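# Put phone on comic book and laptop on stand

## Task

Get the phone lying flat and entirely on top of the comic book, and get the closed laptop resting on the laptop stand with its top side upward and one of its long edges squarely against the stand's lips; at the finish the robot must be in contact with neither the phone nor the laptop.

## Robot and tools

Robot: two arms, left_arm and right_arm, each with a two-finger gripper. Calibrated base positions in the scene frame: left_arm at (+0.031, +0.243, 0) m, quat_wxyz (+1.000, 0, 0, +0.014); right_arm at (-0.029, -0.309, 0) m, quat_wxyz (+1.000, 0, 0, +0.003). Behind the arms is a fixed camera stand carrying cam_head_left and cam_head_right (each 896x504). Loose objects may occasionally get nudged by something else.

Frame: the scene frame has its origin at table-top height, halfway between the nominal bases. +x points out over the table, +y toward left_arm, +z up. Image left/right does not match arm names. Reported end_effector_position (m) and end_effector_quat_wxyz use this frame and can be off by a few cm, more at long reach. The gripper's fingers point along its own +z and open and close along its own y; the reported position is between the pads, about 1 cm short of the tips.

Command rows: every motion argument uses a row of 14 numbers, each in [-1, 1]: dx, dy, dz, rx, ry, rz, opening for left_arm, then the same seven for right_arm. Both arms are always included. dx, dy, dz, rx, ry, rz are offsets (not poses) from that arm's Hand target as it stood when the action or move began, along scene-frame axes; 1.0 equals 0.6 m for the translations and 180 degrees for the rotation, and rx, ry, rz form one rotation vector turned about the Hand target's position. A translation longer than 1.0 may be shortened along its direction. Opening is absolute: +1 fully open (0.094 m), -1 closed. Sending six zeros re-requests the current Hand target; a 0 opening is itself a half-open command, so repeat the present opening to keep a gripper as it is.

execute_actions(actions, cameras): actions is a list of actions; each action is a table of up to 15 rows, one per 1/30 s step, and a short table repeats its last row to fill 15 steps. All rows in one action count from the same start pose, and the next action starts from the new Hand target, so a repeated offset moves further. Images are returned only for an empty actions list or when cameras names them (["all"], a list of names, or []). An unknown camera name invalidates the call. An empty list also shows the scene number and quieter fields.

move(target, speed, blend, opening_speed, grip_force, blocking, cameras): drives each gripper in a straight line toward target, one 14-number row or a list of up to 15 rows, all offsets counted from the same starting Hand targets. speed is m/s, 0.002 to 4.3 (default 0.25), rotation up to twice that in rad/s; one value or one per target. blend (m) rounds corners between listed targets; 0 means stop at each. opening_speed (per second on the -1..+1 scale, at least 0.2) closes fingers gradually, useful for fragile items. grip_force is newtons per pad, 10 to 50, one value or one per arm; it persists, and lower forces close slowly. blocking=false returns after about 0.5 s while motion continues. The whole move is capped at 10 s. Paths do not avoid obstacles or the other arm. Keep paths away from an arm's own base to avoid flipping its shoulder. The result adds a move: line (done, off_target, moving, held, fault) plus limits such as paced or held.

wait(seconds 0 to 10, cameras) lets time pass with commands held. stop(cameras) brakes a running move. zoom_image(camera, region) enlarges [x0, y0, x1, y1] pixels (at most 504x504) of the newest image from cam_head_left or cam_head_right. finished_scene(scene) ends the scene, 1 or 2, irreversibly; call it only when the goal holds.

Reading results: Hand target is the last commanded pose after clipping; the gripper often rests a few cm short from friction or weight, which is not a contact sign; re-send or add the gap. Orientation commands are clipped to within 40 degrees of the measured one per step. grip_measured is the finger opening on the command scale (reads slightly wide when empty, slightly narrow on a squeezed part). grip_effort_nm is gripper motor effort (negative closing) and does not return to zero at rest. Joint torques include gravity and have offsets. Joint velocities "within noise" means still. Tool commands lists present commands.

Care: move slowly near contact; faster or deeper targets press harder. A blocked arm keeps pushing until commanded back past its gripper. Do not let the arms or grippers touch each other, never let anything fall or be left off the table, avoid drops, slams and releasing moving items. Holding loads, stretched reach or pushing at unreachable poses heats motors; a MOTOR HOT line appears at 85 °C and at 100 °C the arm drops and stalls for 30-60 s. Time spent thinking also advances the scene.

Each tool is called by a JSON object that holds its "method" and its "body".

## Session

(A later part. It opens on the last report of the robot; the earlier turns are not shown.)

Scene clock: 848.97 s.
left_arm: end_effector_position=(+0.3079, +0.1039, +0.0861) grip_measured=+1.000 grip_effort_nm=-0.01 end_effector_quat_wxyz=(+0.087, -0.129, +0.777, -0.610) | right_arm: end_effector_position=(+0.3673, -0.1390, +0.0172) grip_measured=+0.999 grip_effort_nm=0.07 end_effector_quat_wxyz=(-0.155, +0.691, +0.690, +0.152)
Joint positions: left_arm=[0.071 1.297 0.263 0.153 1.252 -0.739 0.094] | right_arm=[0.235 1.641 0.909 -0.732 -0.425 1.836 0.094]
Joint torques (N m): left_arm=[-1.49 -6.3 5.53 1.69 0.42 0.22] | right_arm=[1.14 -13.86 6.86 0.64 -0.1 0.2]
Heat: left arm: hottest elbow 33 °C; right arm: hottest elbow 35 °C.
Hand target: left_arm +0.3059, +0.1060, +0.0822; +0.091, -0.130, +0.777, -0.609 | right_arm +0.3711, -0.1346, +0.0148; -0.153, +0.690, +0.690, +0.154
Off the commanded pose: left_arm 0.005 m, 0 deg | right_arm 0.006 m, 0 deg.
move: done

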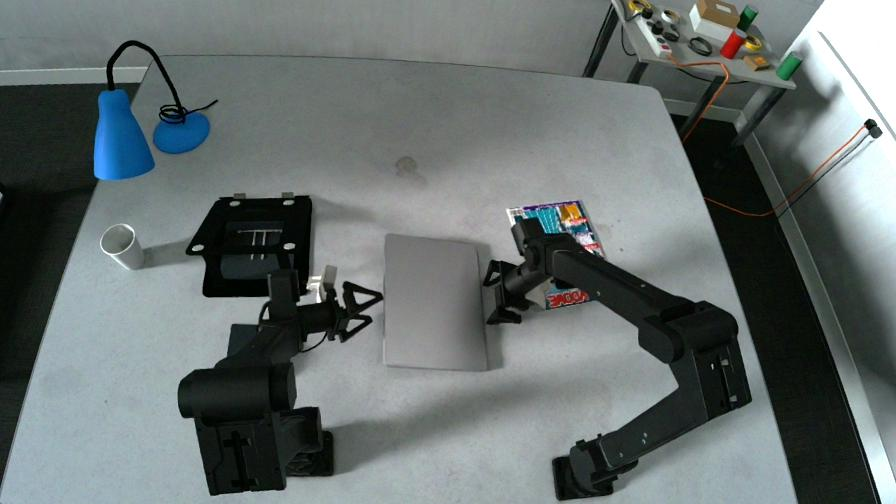

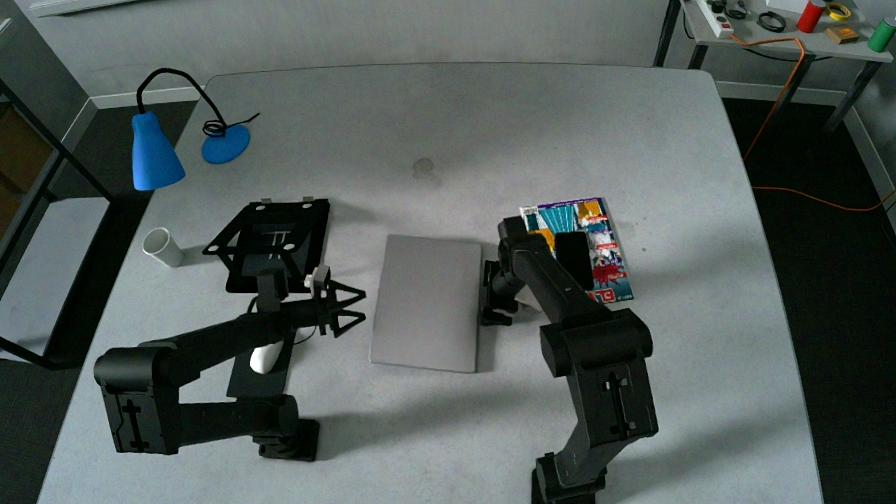

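{"method": "zoom_image", "body": {"camera": "cam_head_left", "region": [460, 240, 540, 340]}}

{"method": "zoom_image", "body": {"camera": "cam_head_right", "region": [460, 240, 540, 340]}}

Scaled by 5.040.

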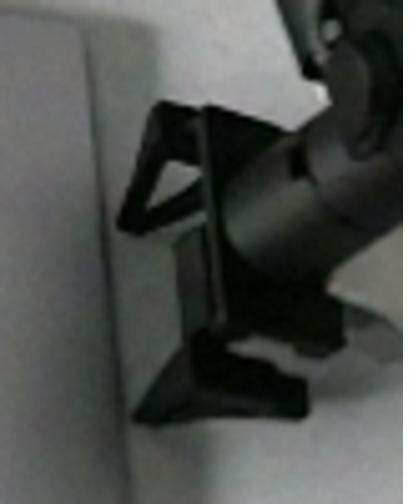

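Scaled by 5.040.

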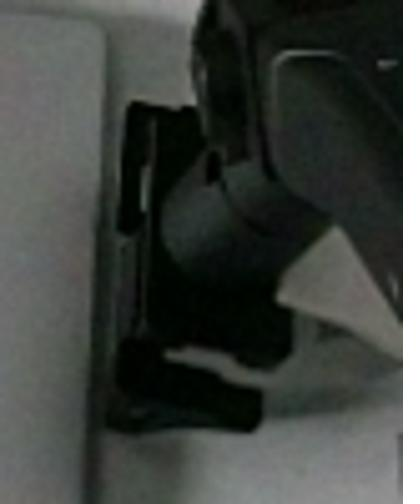

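{"method": "move", "body": {"target": [0.0, 0.0, -0.0367, 0, 0, 0, 1.0, 0.0, 0.0167, 0.0, 0, 0, 0, 1.0], "speed": 0.05, "cameras": ["all"]}}

Scene clock: 870.10 s.
left_arm: end_effector_position=(+0.3079, +0.1039, +0.0634) grip_measured=+1.000 grip_effort_nm=-0.01 end_effector_quat_wxyz=(+0.091, -0.124, +0.778, -0.609) | right_arm: end_effector_position=(+0.3659, -0.1311, +0.0172) grip_measured=+0.999 grip_effort_nm=0.07 end_effector_quat_wxyz=(-0.154, +0.692, +0.689, +0.152)
Joint positions: left_arm=[0.071 1.422 0.248 0.291 1.252 -0.724 0.094] | right_arm=[0.255 1.641 0.909 -0.723 -0.421 1.861 0.094]
Joint torques (N m): left_arm=[-1.03 -6.59 4.37 1.74 0.38 0.06] | right_arm=[1.26 -13.63 7.21 0.65 -0.13 0.24]
Heat: left arm: hottest elbow 33 °C; right arm: hottest elbow 35 °C.
Hand target: left_arm +0.3060, +0.1060, +0.0602; +0.091, -0.130, +0.777, -0.609 | right_arm +0.3711, -0.1246, +0.0148; -0.153, +0.690, +0.690, +0.154
Off the commanded pose: left_arm 0.004 m, 1 deg | right_arm 0.009 m, 0 deg.
move: done

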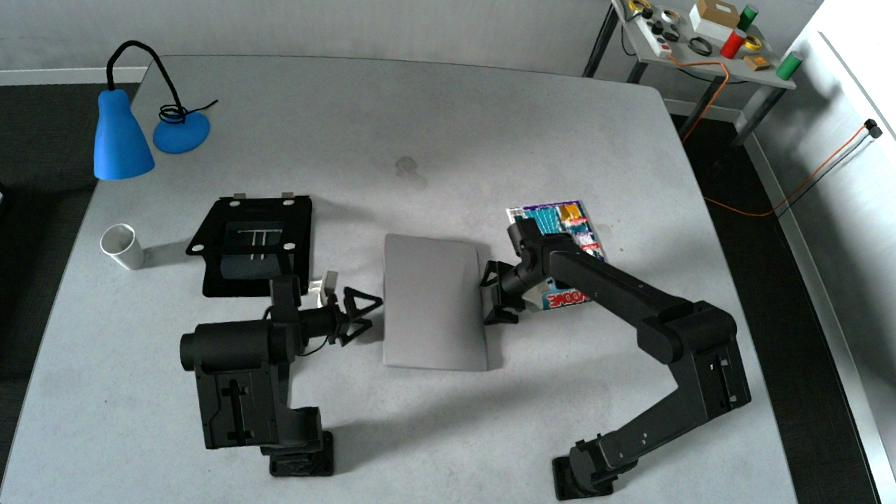

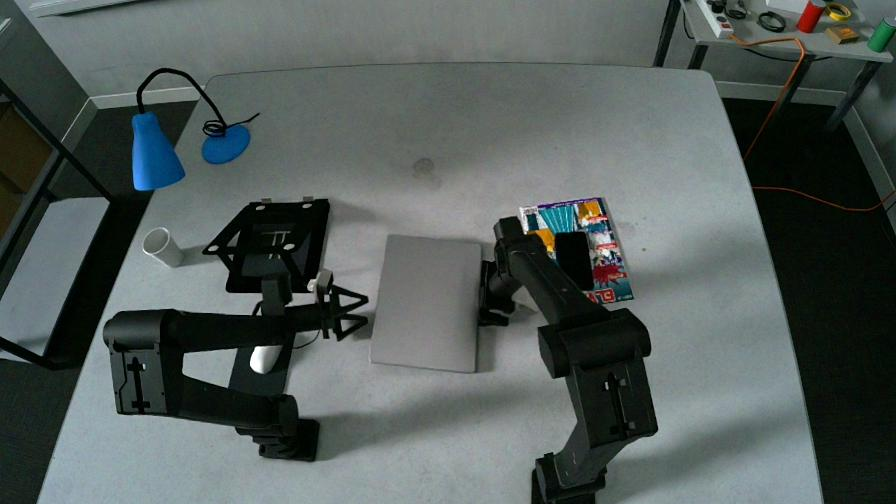

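{"method": "move", "body": {"target": [0.0, 0.0, -0.0183, 0, 0, 0, 1.0, 0.0, 0.0, 0.0, 0, 0, 0, 1.0], "speed": 0.04}}

Scene clock: 873.03 s.
left_arm: end_effector_position=(+0.3103, +0.1040, +0.0545) grip_measured=+1.000 grip_effort_nm=-0.01 end_effector_quat_wxyz=(+0.094, -0.121, +0.778, -0.610) | right_arm: end_effector_position=(+0.3659, -0.1311, +0.0172) grip_measured=+0.999 grip_effort_nm=0.07 end_effector_quat_wxyz=(-0.154, +0.692, +0.689, +0.152)
Joint positions: left_arm=[0.071 1.484 0.248 0.363 1.254 -0.724 0.094] | right_arm=[0.255 1.641 0.909 -0.723 -0.421 1.861 0.094]
Joint torques (N m): left_arm=[-0.91 -6.65 3.32 1.62 0.35 0.04] | right_arm=[1.38 -13.51 7.21 0.66 -0.13 0.24]
Heat: left arm: hottest elbow 33 °C; right arm: hottest elbow 35 °C.
Hand target: left_arm +0.3060, +0.1060, +0.0491; +0.091, -0.130, +0.777, -0.609 | right_arm +0.3711, -0.1246, +0.0148; -0.153, +0.690, +0.690, +0.154
Off the commanded pose: left_arm 0.007 m, 1 deg | right_arm 0.009 m, 0 deg.
move: done

{"method": "move", "body": {"target": [0.0, 0.0, -0.0117, 0, 0, 0, 1.0, 0.0, 0.0, 0.0, 0, 0, 0, 1.0], "speed": 0.04}}

Scene clock: 875.50 s.
left_arm: end_effector_position=(+0.3116, +0.1035, +0.0549) grip_measured=+1.000 grip_effort_nm=0.00 end_effector_quat_wxyz=(+0.095, -0.116, +0.774, -0.615) | right_arm: end_effector_position=(+0.3659, -0.1311, +0.0172) grip_measured=+0.999 grip_effort_nm=0.07 end_effector_quat_wxyz=(-0.154, +0.692, +0.689, +0.152)
Joint positions: left_arm=[0.071 1.504 0.248 0.406 1.267 -0.739 0.094] | right_arm=[0.255 1.641 0.909 -0.723 -0.421 1.861 0.094]
Joint torques (N m): left_arm=[-1.26 -5.01 2.85 1.63 -0.15 0.2] | right_arm=[1.44 -13.51 7.23 0.66 -0.13 0.24]
Heat: left arm: hottest elbow 33 °C; right arm: hottest elbow 35 °C.
Hand target: left_arm +0.3060, +0.1060, +0.0421; +0.091, -0.130, +0.777, -0.609 | right_arm +0.3711, -0.1246, +0.0148; -0.153, +0.690, +0.690, +0.154
Off the commanded pose: left_arm 0.014 m, 2 deg | right_arm 0.009 m, 0 deg.
move: off_target (left_arm)

{"method": "move", "body": {"target": [0.0195, -0.0637, 0.0, 0, 0, 0, 1.0, 0.0, 0.0, 0.0, 0, 0, 0, 1.0], "speed": 0.05, "cameras": ["all"]}}

Scene clock: 882.83 s.
left_arm: end_effector_position=(+0.3295, +0.0739, +0.0559) grip_measured=+1.000 grip_effort_nm=0.00 end_effector_quat_wxyz=(+0.107, -0.127, +0.771, -0.615) | right_arm: end_effector_position=(+0.3659, -0.1311, +0.0172) grip_measured=+0.999 grip_effort_nm=0.07 end_effector_quat_wxyz=(-0.154, +0.692, +0.689, +0.152)
Joint positions: left_arm=[-0.062 1.596 0.239 0.795 1.142 -1.042 0.094] | right_arm=[0.255 1.641 0.909 -0.723 -0.421 1.861 0.094]
Joint torques (N m): left_arm=[-2.32 -6.01 2.11 1.65 -0.19 0.24] | right_arm=[1.32 -13.68 7.24 0.66 -0.12 0.23]
Heat: left arm: hottest elbow 33 °C; right arm: hottest elbow 35 °C.
Hand target: left_arm +0.3176, +0.0678, +0.0421; +0.091, -0.130, +0.777, -0.609 | right_arm +0.3711, -0.1246, +0.0148; -0.153, +0.690, +0.690, +0.154
Off the commanded pose: left_arm 0.019 m, 2 deg | right_arm 0.009 m, 0 deg.
move: off_target (left_arm)

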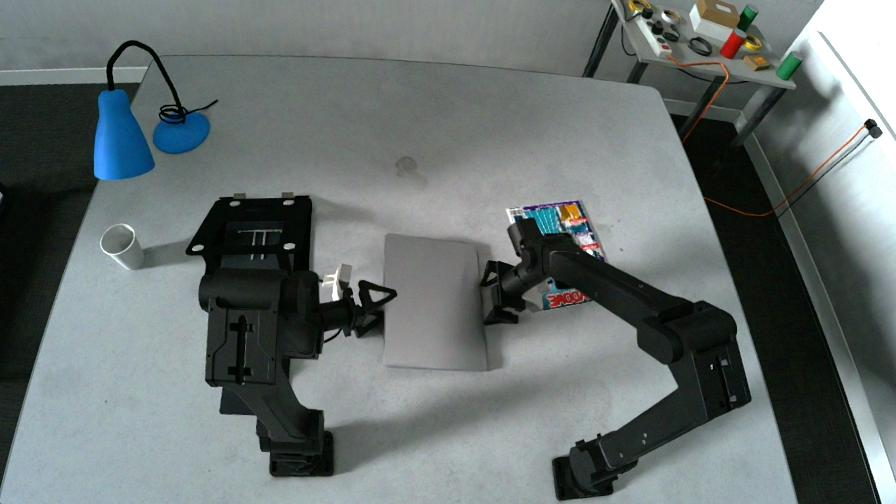

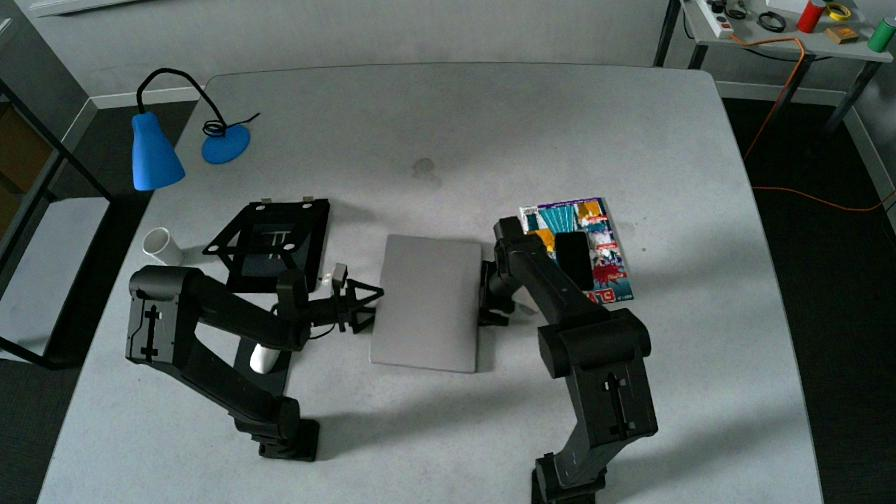

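{"method": "zoom_image", "body": {"camera": "cam_head_left", "region": [340, 260, 440, 340]}}

{"method": "zoom_image", "body": {"camera": "cam_head_right", "region": [330, 260, 430, 340]}}

Scaled by 5.040.

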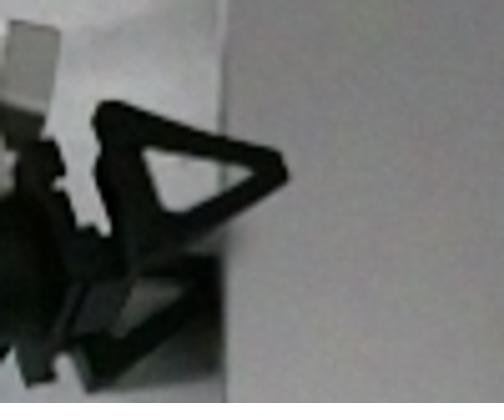

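Scaled by 5.040.

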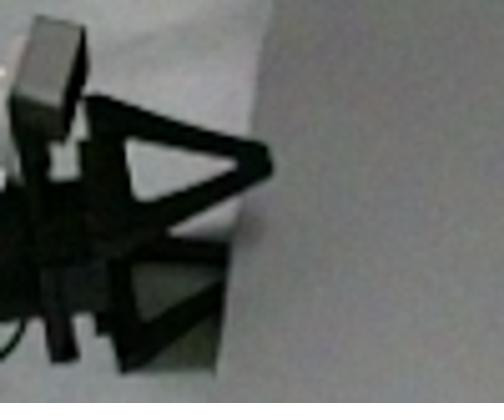

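{"method": "move", "body": {"target": [0.0147, -0.0476, 0.0, 0, 0, 0, 1.0, 0.0, 0.0, 0.0, 0, 0, 0, 1.0], "speed": 0.05, "cameras": ["all"]}}

Scene clock: 893.37 s.
left_arm: end_effector_position=(+0.3323, +0.0473, +0.0565) grip_measured=+1.000 grip_effort_nm=0.00 end_effector_quat_wxyz=(+0.111, -0.128, +0.770, -0.615) | right_arm: end_effector_position=(+0.3659, -0.1311, +0.0172) grip_measured=+0.999 grip_effort_nm=0.07 end_effector_quat_wxyz=(-0.154, +0.692, +0.689, +0.152)
Joint positions: left_arm=[-0.171 1.642 0.239 0.955 1.042 -1.164 0.094] | right_arm=[0.255 1.641 0.909 -0.723 -0.421 1.861 0.094]
Joint torques (N m): left_arm=[-3.72 -5.71 3.74 1.65 -0.14 0.15] | right_arm=[1.38 -13.51 7.23 0.66 -0.13 0.24]
Heat: left arm: hottest elbow 33 °C; right arm: hottest elbow 36 °C.
Hand target: left_arm +0.3264, +0.0392, +0.0421; +0.091, -0.130, +0.777, -0.609 | right_arm +0.3711, -0.1246, +0.0148; -0.153, +0.690, +0.690, +0.154
Off the commanded pose: left_arm 0.018 m, 2 deg | right_arm 0.009 m, 0 deg.
move: off_target (left_arm)

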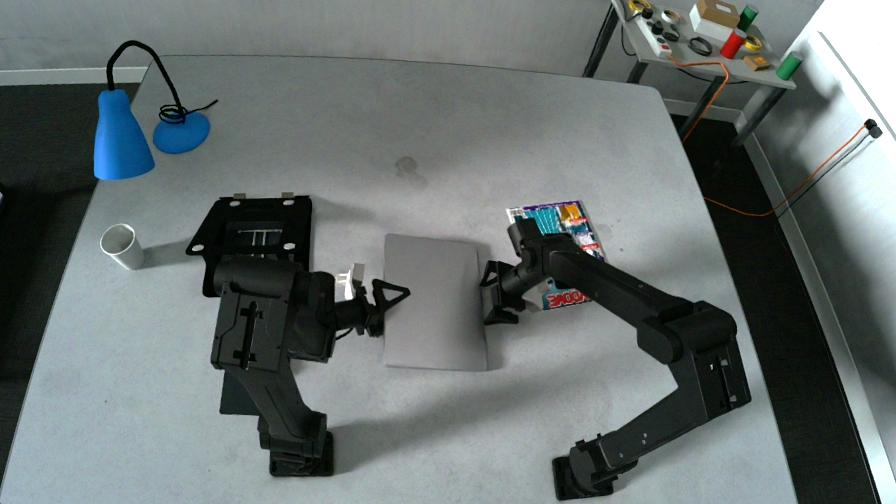

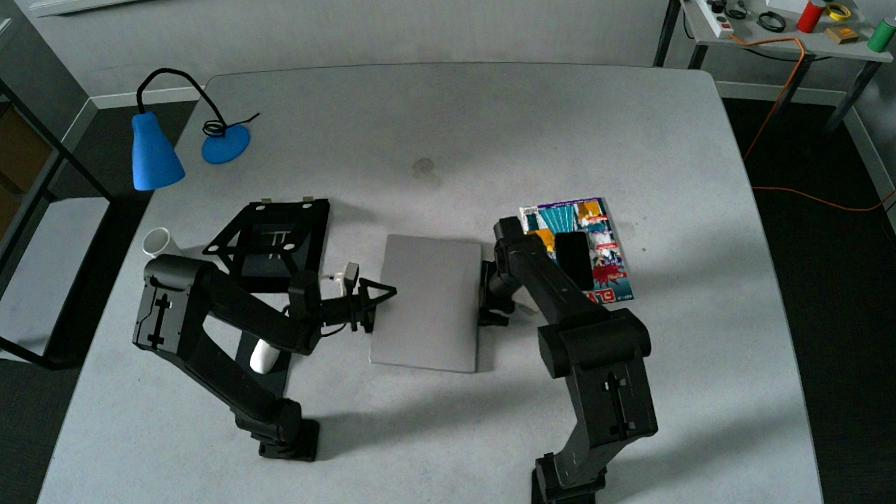

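{"method": "move", "body": {"target": [0.0172, -0.0555, 0.0, 0, 0, 0, 1.0, 0.0, 0.0, 0.0, 0, 0, 0, 1.0], "speed": 0.06, "cameras": ["all"]}}

Scene clock: 899.80 s.
left_arm: end_effector_position=(+0.3381, +0.0141, +0.0567) grip_measured=+1.000 grip_effort_nm=0.01 end_effector_quat_wxyz=(+0.105, -0.129, +0.770, -0.616) | right_arm: end_effector_position=(+0.3659, -0.1311, +0.0172) grip_measured=+0.999 grip_effort_nm=0.07 end_effector_quat_wxyz=(-0.154, +0.692, +0.689, +0.152)
Joint positions: left_arm=[-0.292 1.683 0.27 1.037 0.937 -1.26 0.094] | right_arm=[0.255 1.641 0.909 -0.723 -0.421 1.861 0.094]
Joint torques (N m): left_arm=[-3.19 -6.24 4.77 1.46 -0.25 0.14] | right_arm=[1.38 -13.57 7.23 0.65 -0.13 0.24]
Heat: left arm: hottest elbow 33 °C; right arm: hottest elbow 36 °C.
Hand target: left_arm +0.3367, +0.0059, +0.0421; +0.091, -0.130, +0.777, -0.609 | right_arm +0.3711, -0.1246, +0.0148; -0.153, +0.690, +0.690, +0.154
Off the commanded pose: left_arm 0.017 m, 2 deg | right_arm 0.009 m, 0 deg.
move: off_target (left_arm)

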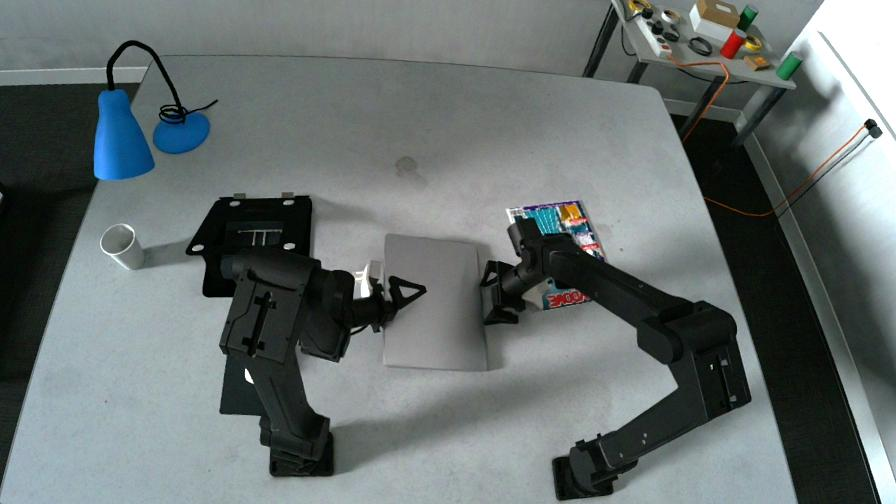

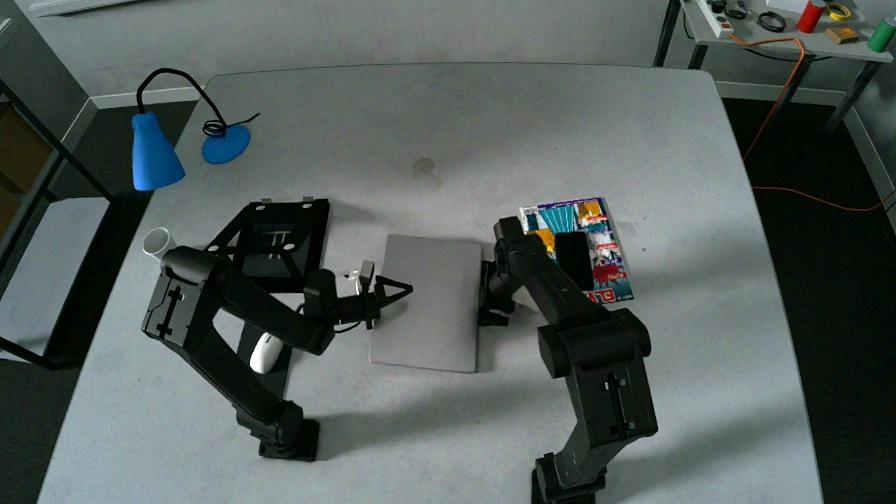

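{"method": "zoom_image", "body": {"camera": "cam_head_left", "region": [340, 220, 500, 380]}}

{"method": "zoom_image", "body": {"camera": "cam_head_right", "region": [340, 220, 500, 380]}}

Scaled by 3.150.

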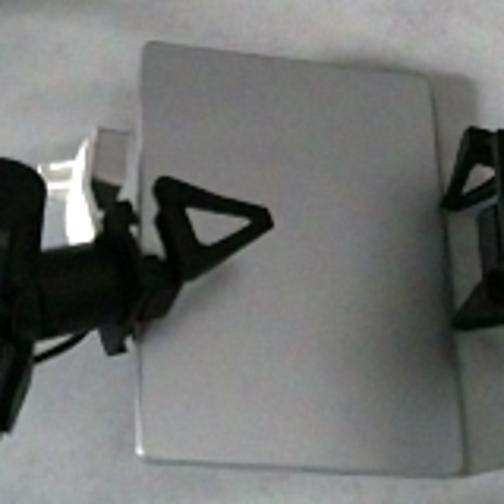

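Scaled by 3.150.

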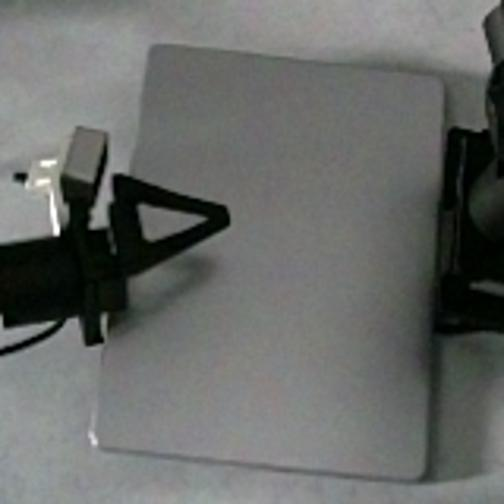

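{"method": "zoom_image", "body": {"camera": "cam_head_left", "region": [375, 345, 500, 380]}}

{"method": "zoom_image", "body": {"camera": "cam_head_right", "region": [360, 340, 485, 385]}}

Scaled by 4.032.

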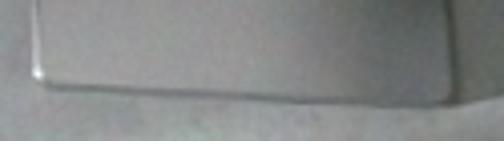

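Scaled by 4.032.

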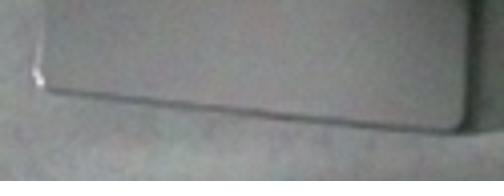

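{"method": "move", "body": {"target": [0.0667, 0.0, 0.0133, 0, 0, 0, 1.0, 0.0, 0.0, 0.0, 0, 0, 0, 1.0], "speed": 0.06, "cameras": ["all"]}}

Scene clock: 978.03 s.
left_arm: end_effector_position=(+0.3549, +0.0086, +0.0567) grip_measured=+1.000 grip_effort_nm=0.02 end_effector_quat_wxyz=(+0.087, -0.124, +0.774, -0.615) | right_arm: end_effector_position=(+0.3661, -0.1317, +0.0169) grip_measured=+0.999 grip_effort_nm=0.07 end_effector_quat_wxyz=(-0.153, +0.692, +0.689, +0.151)
Joint positions: left_arm=[-0.285 1.683 0.334 0.931 0.974 -1.238 0.094] | right_arm=[0.255 1.641 0.909 -0.723 -0.417 1.861 0.094]
Joint torques (N m): left_arm=[-0.5 -7.53 8.68 0.38 -0.37 0.21] | right_arm=[1.44 -13.51 7.23 0.65 -0.28 0.23]
Heat: left arm: hottest elbow 33 °C; right arm: hottest elbow 36 °C.
Hand target: left_arm +0.3768, +0.0058, +0.0502; +0.091, -0.130, +0.777, -0.609 | right_arm +0.3711, -0.1246, +0.0148; -0.153, +0.690, +0.690, +0.154
Off the commanded pose: left_arm 0.023 m, 1 deg | right_arm 0.009 m, 0 deg.
move: off_target (left_arm)

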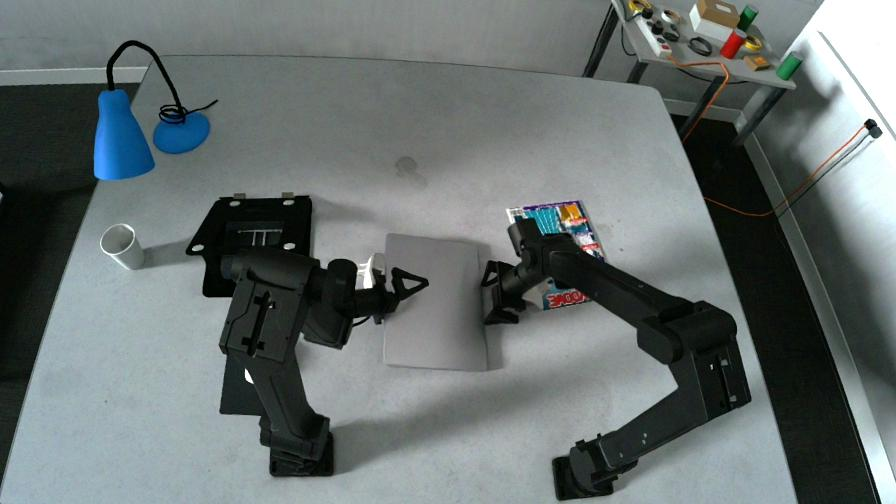

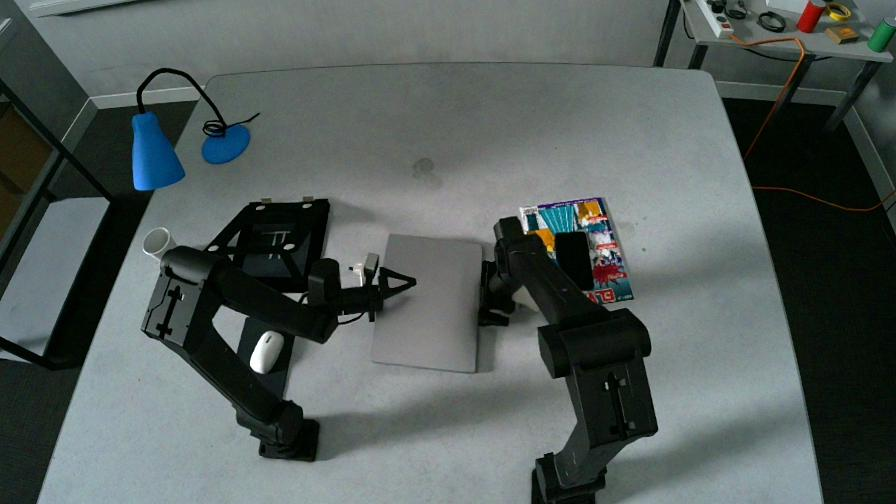

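{"method": "zoom_image", "body": {"camera": "cam_head_left", "region": [340, 220, 500, 380]}}

{"method": "zoom_image", "body": {"camera": "cam_head_right", "region": [340, 220, 500, 380]}}

Scaled by 3.150.

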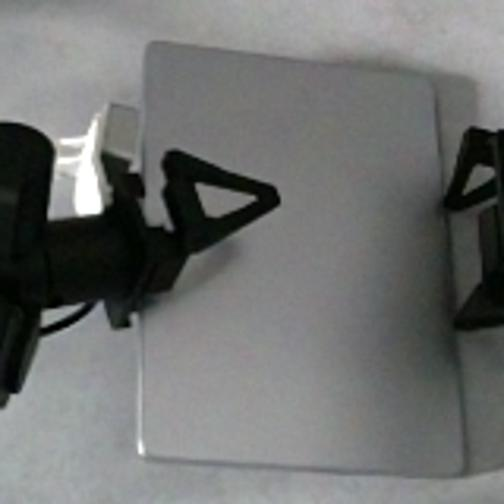

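Scaled by 3.150.

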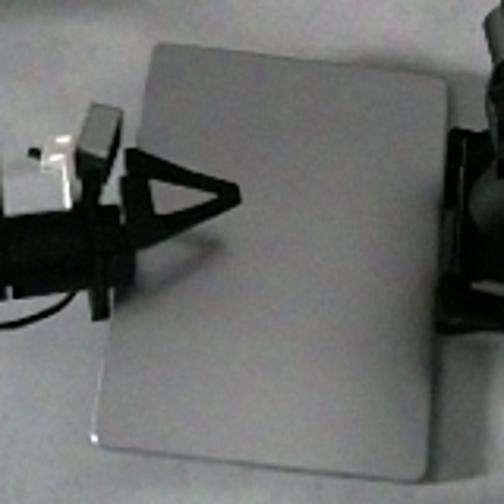

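{"method": "move", "body": {"target": [-0.0247, 0.0, 0.0247, 0, 0, 0, 1.0, 0.0, 0.0, 0.0, 0, 0, 0, 1.0], "speed": 0.06, "cameras": ["all"]}}

Scene clock: 997.50 s.
left_arm: end_effector_position=(+0.3576, +0.0104, +0.0564) grip_measured=+1.000 grip_effort_nm=0.02 end_effector_quat_wxyz=(+0.084, -0.140, +0.779, -0.606) | right_arm: end_effector_position=(+0.3661, -0.1317, +0.0169) grip_measured=+0.999 grip_effort_nm=0.07 end_effector_quat_wxyz=(-0.153, +0.692, +0.689, +0.151)
Joint positions: left_arm=[-0.285 1.654 0.338 0.869 0.95 -1.238 0.094] | right_arm=[0.255 1.641 0.909 -0.723 -0.417 1.861 0.094]
Joint torques (N m): left_arm=[-2.43 -11.93 5.44 1.24 0.11 0.13] | right_arm=[1.32 -13.57 7.23 0.65 -0.27 0.24]
Heat: left arm: hottest elbow 33 °C; right arm: hottest elbow 36 °C.
Hand target: left_arm +0.3619, +0.0059, +0.0650; +0.091, -0.130, +0.777, -0.609 | right_arm +0.3711, -0.1246, +0.0148; -0.153, +0.690, +0.690, +0.154
Off the commanded pose: left_arm 0.011 m, 1 deg | right_arm 0.009 m, 0 deg.
move: off_target (left_arm)

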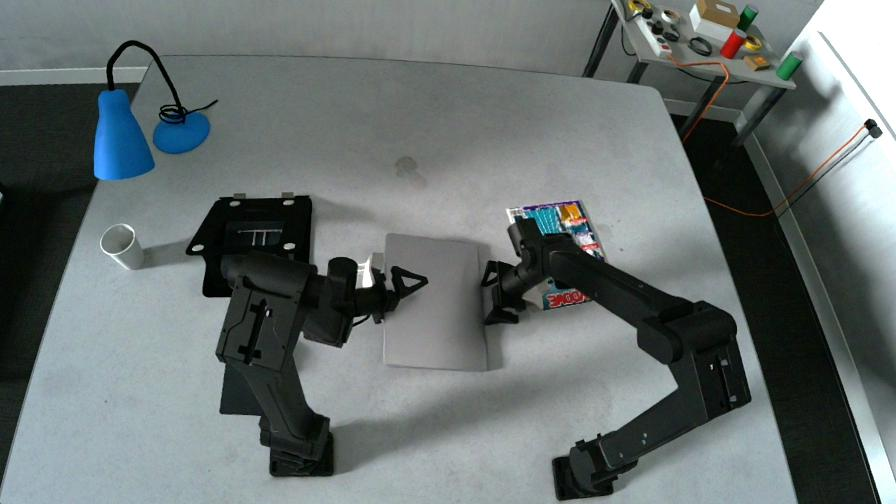

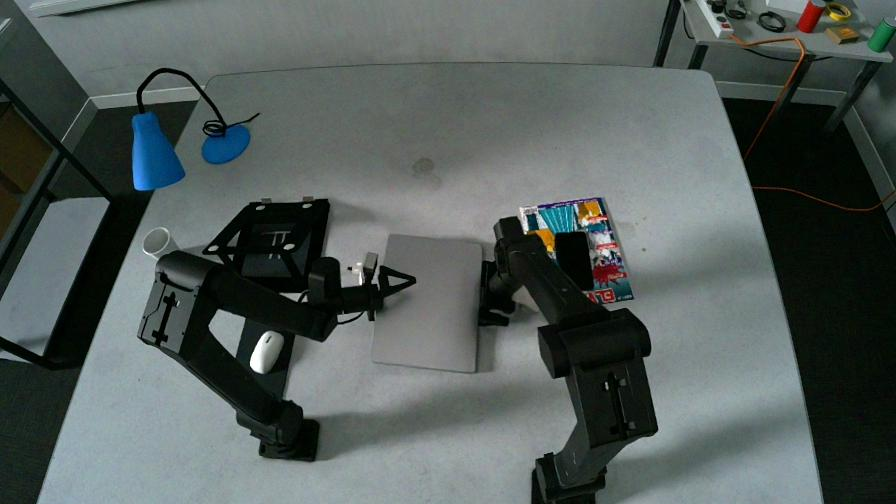

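{"method": "move", "body": {"target": [0.0, 0.0, 0.0, 0, 0, 0, -0.2, 0.0, 0.0, 0.0, 0, 0, 0, 1.0], "speed": 0.06, "opening_speed": 0.35, "cameras": ["all"]}}

Scene clock: 1004.37 s.
left_arm: end_effector_position=(+0.3574, +0.0107, +0.0552) grip_measured=+0.314 grip_effort_nm=-1.00 end_effector_quat_wxyz=(+0.090, -0.133, +0.781, -0.603) | right_arm: end_effector_position=(+0.3661, -0.1317, +0.0169) grip_measured=+0.999 grip_effort_nm=0.07 end_effector_quat_wxyz=(-0.153, +0.692, +0.689, +0.151)
Joint positions: left_arm=[-0.285 1.654 0.338 0.862 0.948 -1.213 0.062] | right_arm=[0.255 1.641 0.909 -0.723 -0.417 1.861 0.094]
Joint torques (N m): left_arm=[-2.14 -11.69 5.46 1.57 0.21 -0.1] | right_arm=[1.44 -13.45 7.24 0.65 -0.28 0.23]
Heat: left arm: hottest elbow 33 °C; right arm: hottest elbow 36 °C.
Hand target: left_arm +0.3619, +0.0059, +0.0650; +0.091, -0.130, +0.777, -0.609 | right_arm +0.3711, -0.1246, +0.0148; -0.153, +0.690, +0.690, +0.154
Off the commanded pose: left_arm 0.012 m, 1 deg | right_arm 0.009 m, 0 deg.
move: off_target (left_arm)

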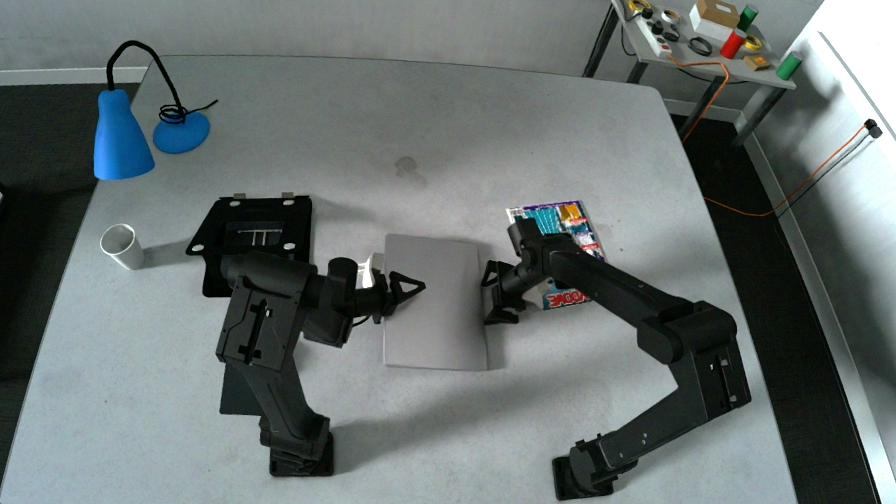

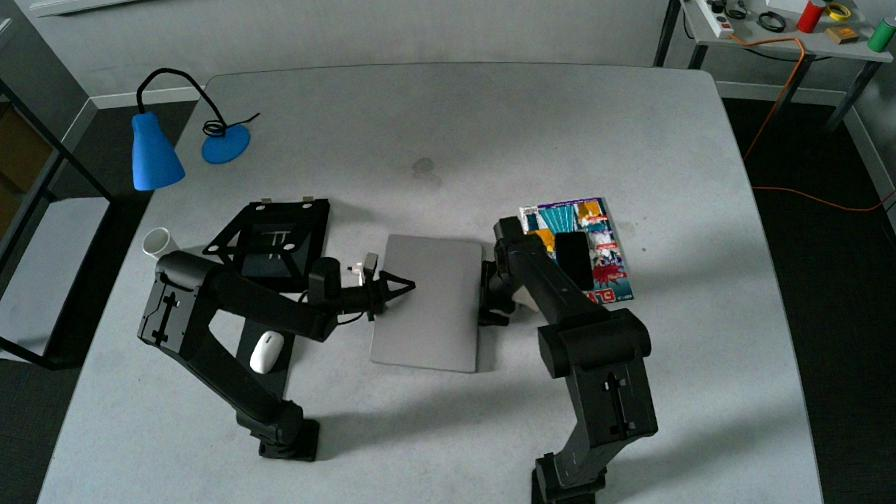

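{"method": "zoom_image", "body": {"camera": "cam_head_left", "region": [340, 240, 460, 340]}}

{"method": "zoom_image", "body": {"camera": "cam_head_right", "region": [330, 240, 450, 340]}}

Scaled by 4.200.

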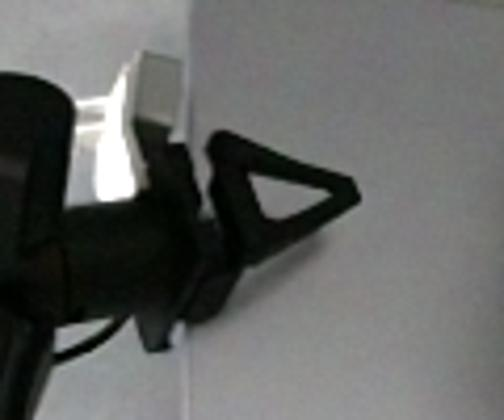

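Scaled by 4.200.

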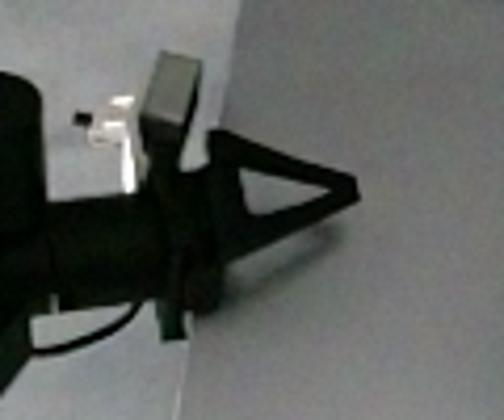

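{"method": "zoom_image", "body": {"camera": "cam_head_left", "region": [375, 345, 500, 380]}}

{"method": "zoom_image", "body": {"camera": "cam_head_right", "region": [360, 340, 485, 385]}}

Scaled by 4.032.

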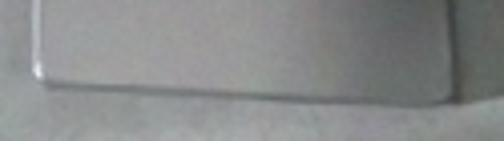

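Scaled by 4.032.

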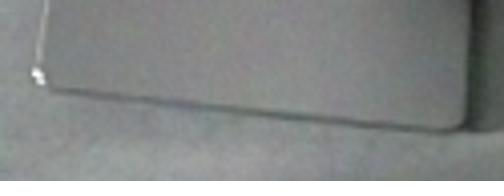

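{"method": "wait", "body": {"seconds": 0.2}}

Scene clock: 1116.57 s.
left_arm: end_effector_position=(+0.3574, +0.0107, +0.0552) grip_measured=+0.314 grip_effort_nm=-1.01 end_effector_quat_wxyz=(+0.090, -0.133, +0.781, -0.603) | right_arm: end_effector_position=(+0.3661, -0.1317, +0.0169) grip_measured=+0.999 grip_effort_nm=0.07 end_effector_quat_wxyz=(-0.153, +0.692, +0.689, +0.151)
Joint positions: left_arm=[-0.285 1.654 0.338 0.862 0.948 -1.213 0.062] | right_arm=[0.255 1.641 0.909 -0.723 -0.417 1.861 0.094]
Joint torques (N m): left_arm=[-1.85 -12.75 5.29 1.5 0.17 -0.14] | right_arm=[1.38 -13.57 7.21 0.65 -0.27 0.24]
Heat: left arm: hottest elbow 33 °C; right arm: hottest elbow 37 °C.
Hand target: left_arm +0.3619, +0.0059, +0.0650; +0.091, -0.130, +0.777, -0.609 | right_arm +0.3711, -0.1246, +0.0148; -0.153, +0.690, +0.690, +0.154
Tool commands: left_gripper/opening=-0.2 right_gripper/opening=+1.0
Off the commanded pose: left_arm 0.012 m, 1 deg | right_arm 0.009 m, 0 deg.
wait: 0.20 s; at rest from the start

{"method": "execute_actions", "body": {"actions": []}}

{"method": "zoom_image", "body": {"camera": "cam_head_left", "region": [380, 140, 460, 190]}}

{"method": "zoom_image", "body": {"camera": "cam_head_right", "region": [380, 140, 460, 190]}}

{"method": "zoom_image", "body": {"camera": "cam_head_left", "region": [490, 190, 620, 320]}}

{"method": "zoom_image", "body": {"camera": "cam_head_right", "region": [510, 185, 640, 315]}}

{"method": "zoom_image", "body": {"camera": "cam_head_left", "region": [180, 180, 330, 310]}}

{"method": "zoom_image", "body": {"camera": "cam_head_right", "region": [190, 180, 340, 310]}}

Scene clock: 1123.03 s.
left_arm: end_effector_position=(+0.3574, +0.0107, +0.0552) grip_measured=+0.314 grip_effort_nm=-1.01 end_effector_quat_wxyz=(+0.090, -0.133, +0.781, -0.603) | right_arm: end_effector_position=(+0.3661, -0.1317, +0.0169) grip_measured=+0.999 grip_effort_nm=0.07 end_effector_quat_wxyz=(-0.153, +0.692, +0.689, +0.151)
Joint positions: left_arm=[-0.285 1.654 0.338 0.862 0.948 -1.213 0.062] | right_arm=[0.255 1.641 0.909 -0.723 -0.417 1.861 0.094]
Joint velocities: within noise
Joint torques (N m): left_arm=[-2.32 -11.69 5.49 1.52 0.19 -0.11] | right_arm=[1.32 -13.51 7.2 0.65 -0.28 0.24]
Motor temperatures (°C): left_arm=[22 27 33 24 26 24 29] | right_arm=[26 33 37 25 24 23 25]
Heat: left arm: hottest elbow 33 °C; right arm: hottest elbow 37 °C.
Hand target: left_arm +0.3619, +0.0059, +0.0650; +0.091, -0.130, +0.777, -0.609 | right_arm +0.3711, -0.1246, +0.0148; -0.153, +0.690, +0.690, +0.154
Tool commands: left_gripper/opening=-0.2 right_gripper/opening=+1.0
Off the commanded pose: left_arm 0.012 m, 1 deg | right_arm 0.009 m, 0 deg.

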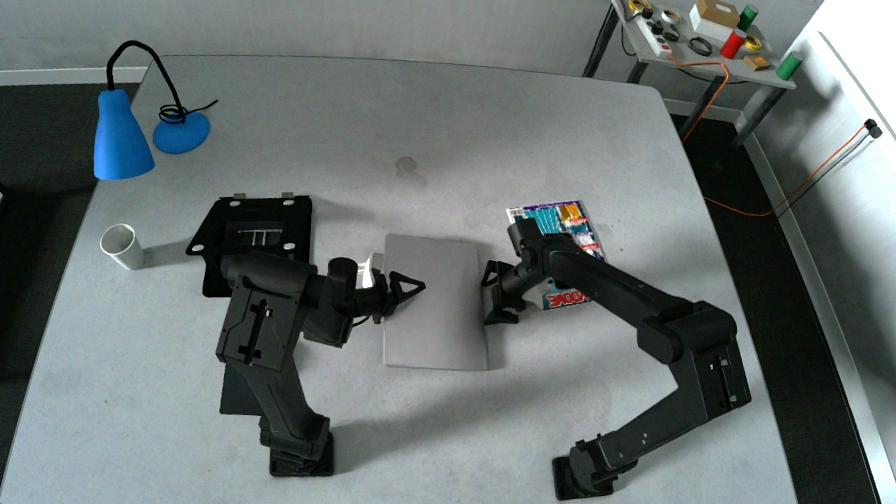

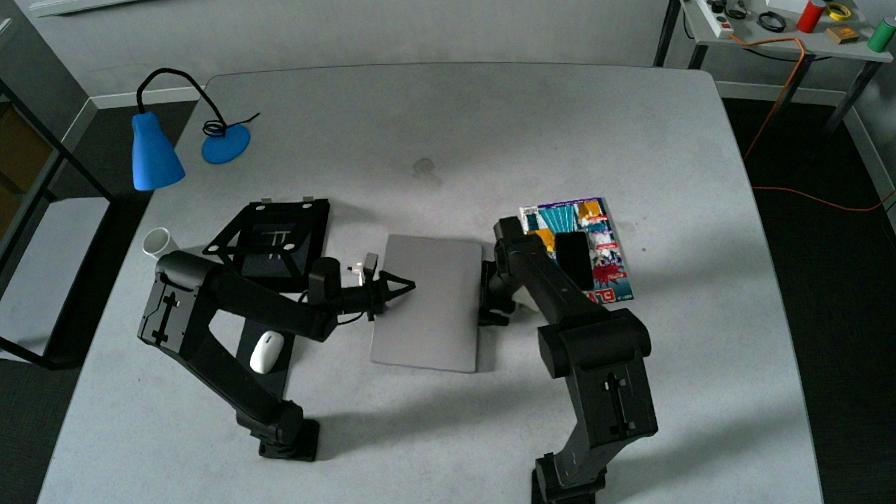

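Scaled by 6.300.

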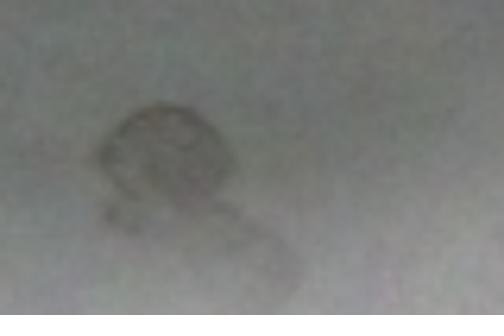

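Scaled by 6.300.

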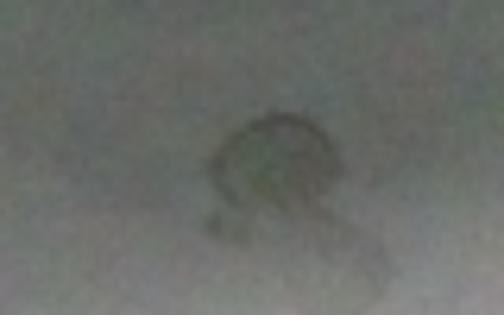

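Scaled by 3.877.

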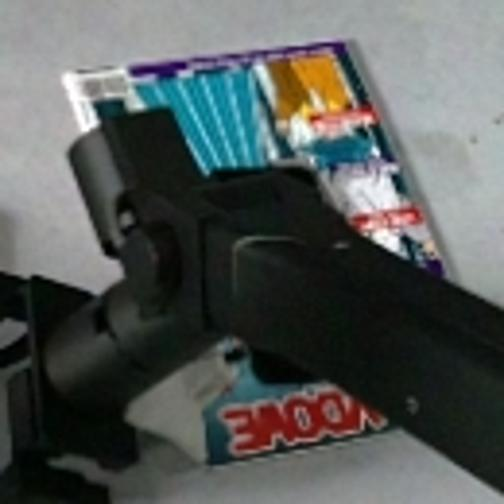

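Scaled by 3.877.

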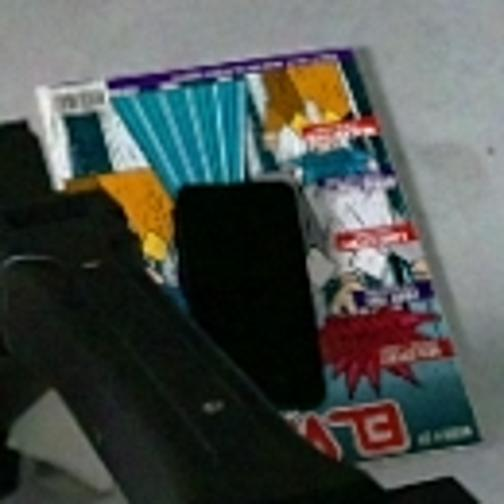

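Scaled by 3.360.

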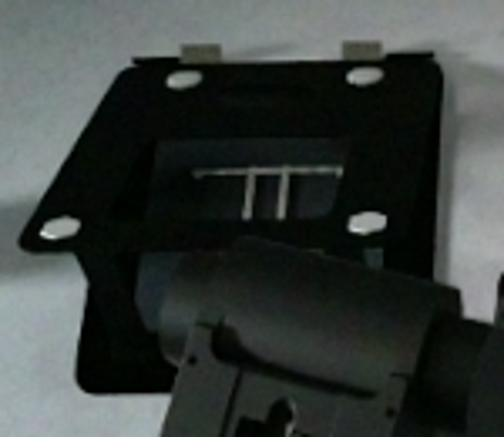

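Scaled by 3.360.

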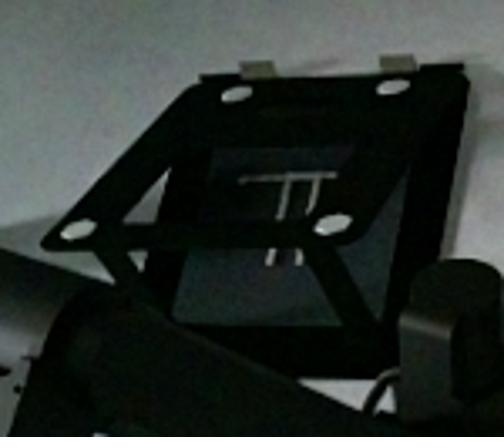

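{"method": "zoom_image", "body": {"camera": "cam_head_left", "region": [365, 250, 435, 330]}}

{"method": "zoom_image", "body": {"camera": "cam_head_right", "region": [355, 250, 425, 330]}}

{"method": "zoom_image", "body": {"camera": "cam_head_left", "region": [375, 345, 405, 375]}}

{"method": "zoom_image", "body": {"camera": "cam_head_right", "region": [360, 345, 390, 375]}}

Scaled by 6.300.

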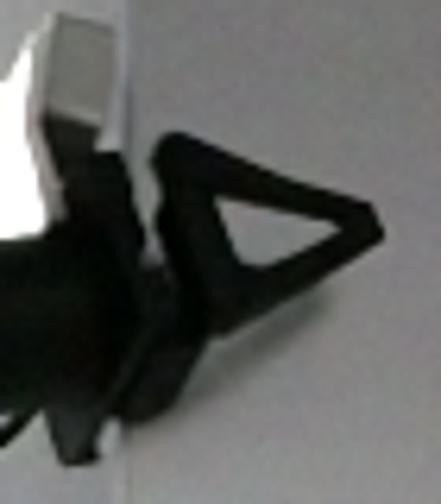

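Scaled by 6.300.

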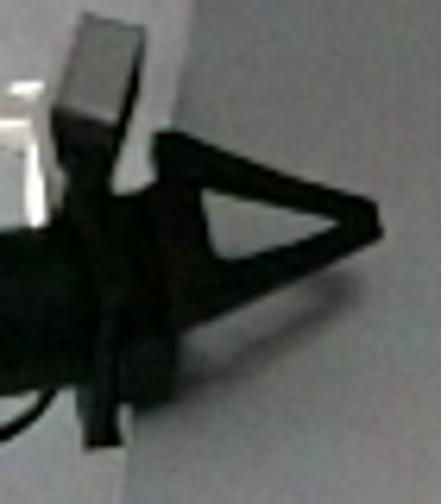

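Scaled by 16.800.

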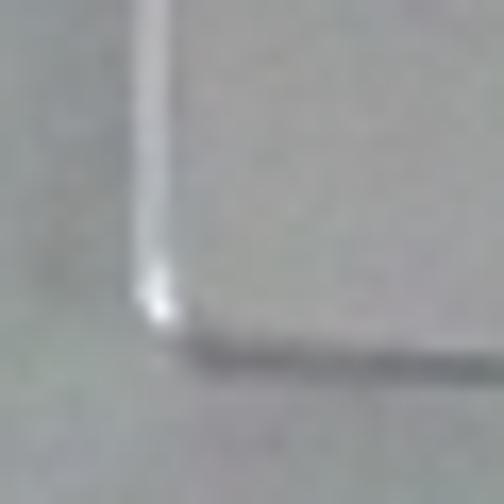

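Scaled by 16.800.

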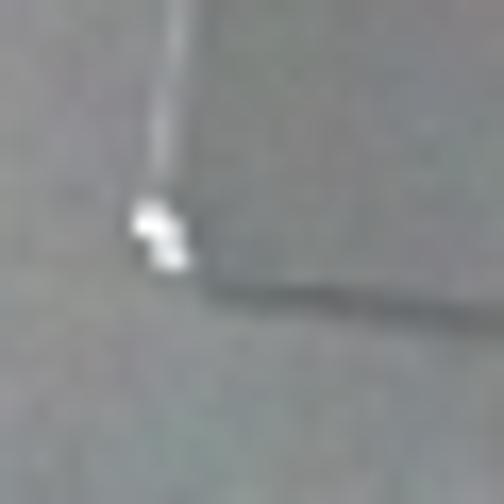

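{"method": "move", "body": {"target": [0.0, 0.0, 0.0, 0, 0, 0, 0.5, 0.0, 0.0, 0.0, 0, 0, 0, 1.0], "speed": 0.06, "opening_speed": 0.5}}

Scene clock: 1339.00 s.
left_arm: end_effector_position=(+0.3574, +0.0106, +0.0561) grip_measured=+0.497 grip_effort_nm=0.13 end_effector_quat_wxyz=(+0.086, -0.138, +0.780, -0.604) | right_arm: end_effector_position=(+0.3661, -0.1317, +0.0169) grip_measured=+0.999 grip_effort_nm=0.06 end_effector_quat_wxyz=(-0.153, +0.692, +0.689, +0.151)
Joint positions: left_arm=[-0.285 1.652 0.338 0.862 0.949 -1.227 0.07] | right_arm=[0.255 1.641 0.909 -0.723 -0.417 1.861 0.094]
Joint torques (N m): left_arm=[-2.08 -11.87 5.45 1.52 0.15 0] | right_arm=[1.38 -13.45 7.24 0.66 -0.27 0.24]
Heat: left arm: hottest elbow 32 °C; right arm: hottest elbow 37 °C.
Hand target: left_arm +0.3619, +0.0059, +0.0649; +0.091, -0.130, +0.777, -0.609 | right_arm +0.3711, -0.1246, +0.0148; -0.153, +0.690, +0.690, +0.154
Off the commanded pose: left_arm 0.011 m, 1 deg | right_arm 0.009 m, 0 deg.
move: off_target (left_arm)


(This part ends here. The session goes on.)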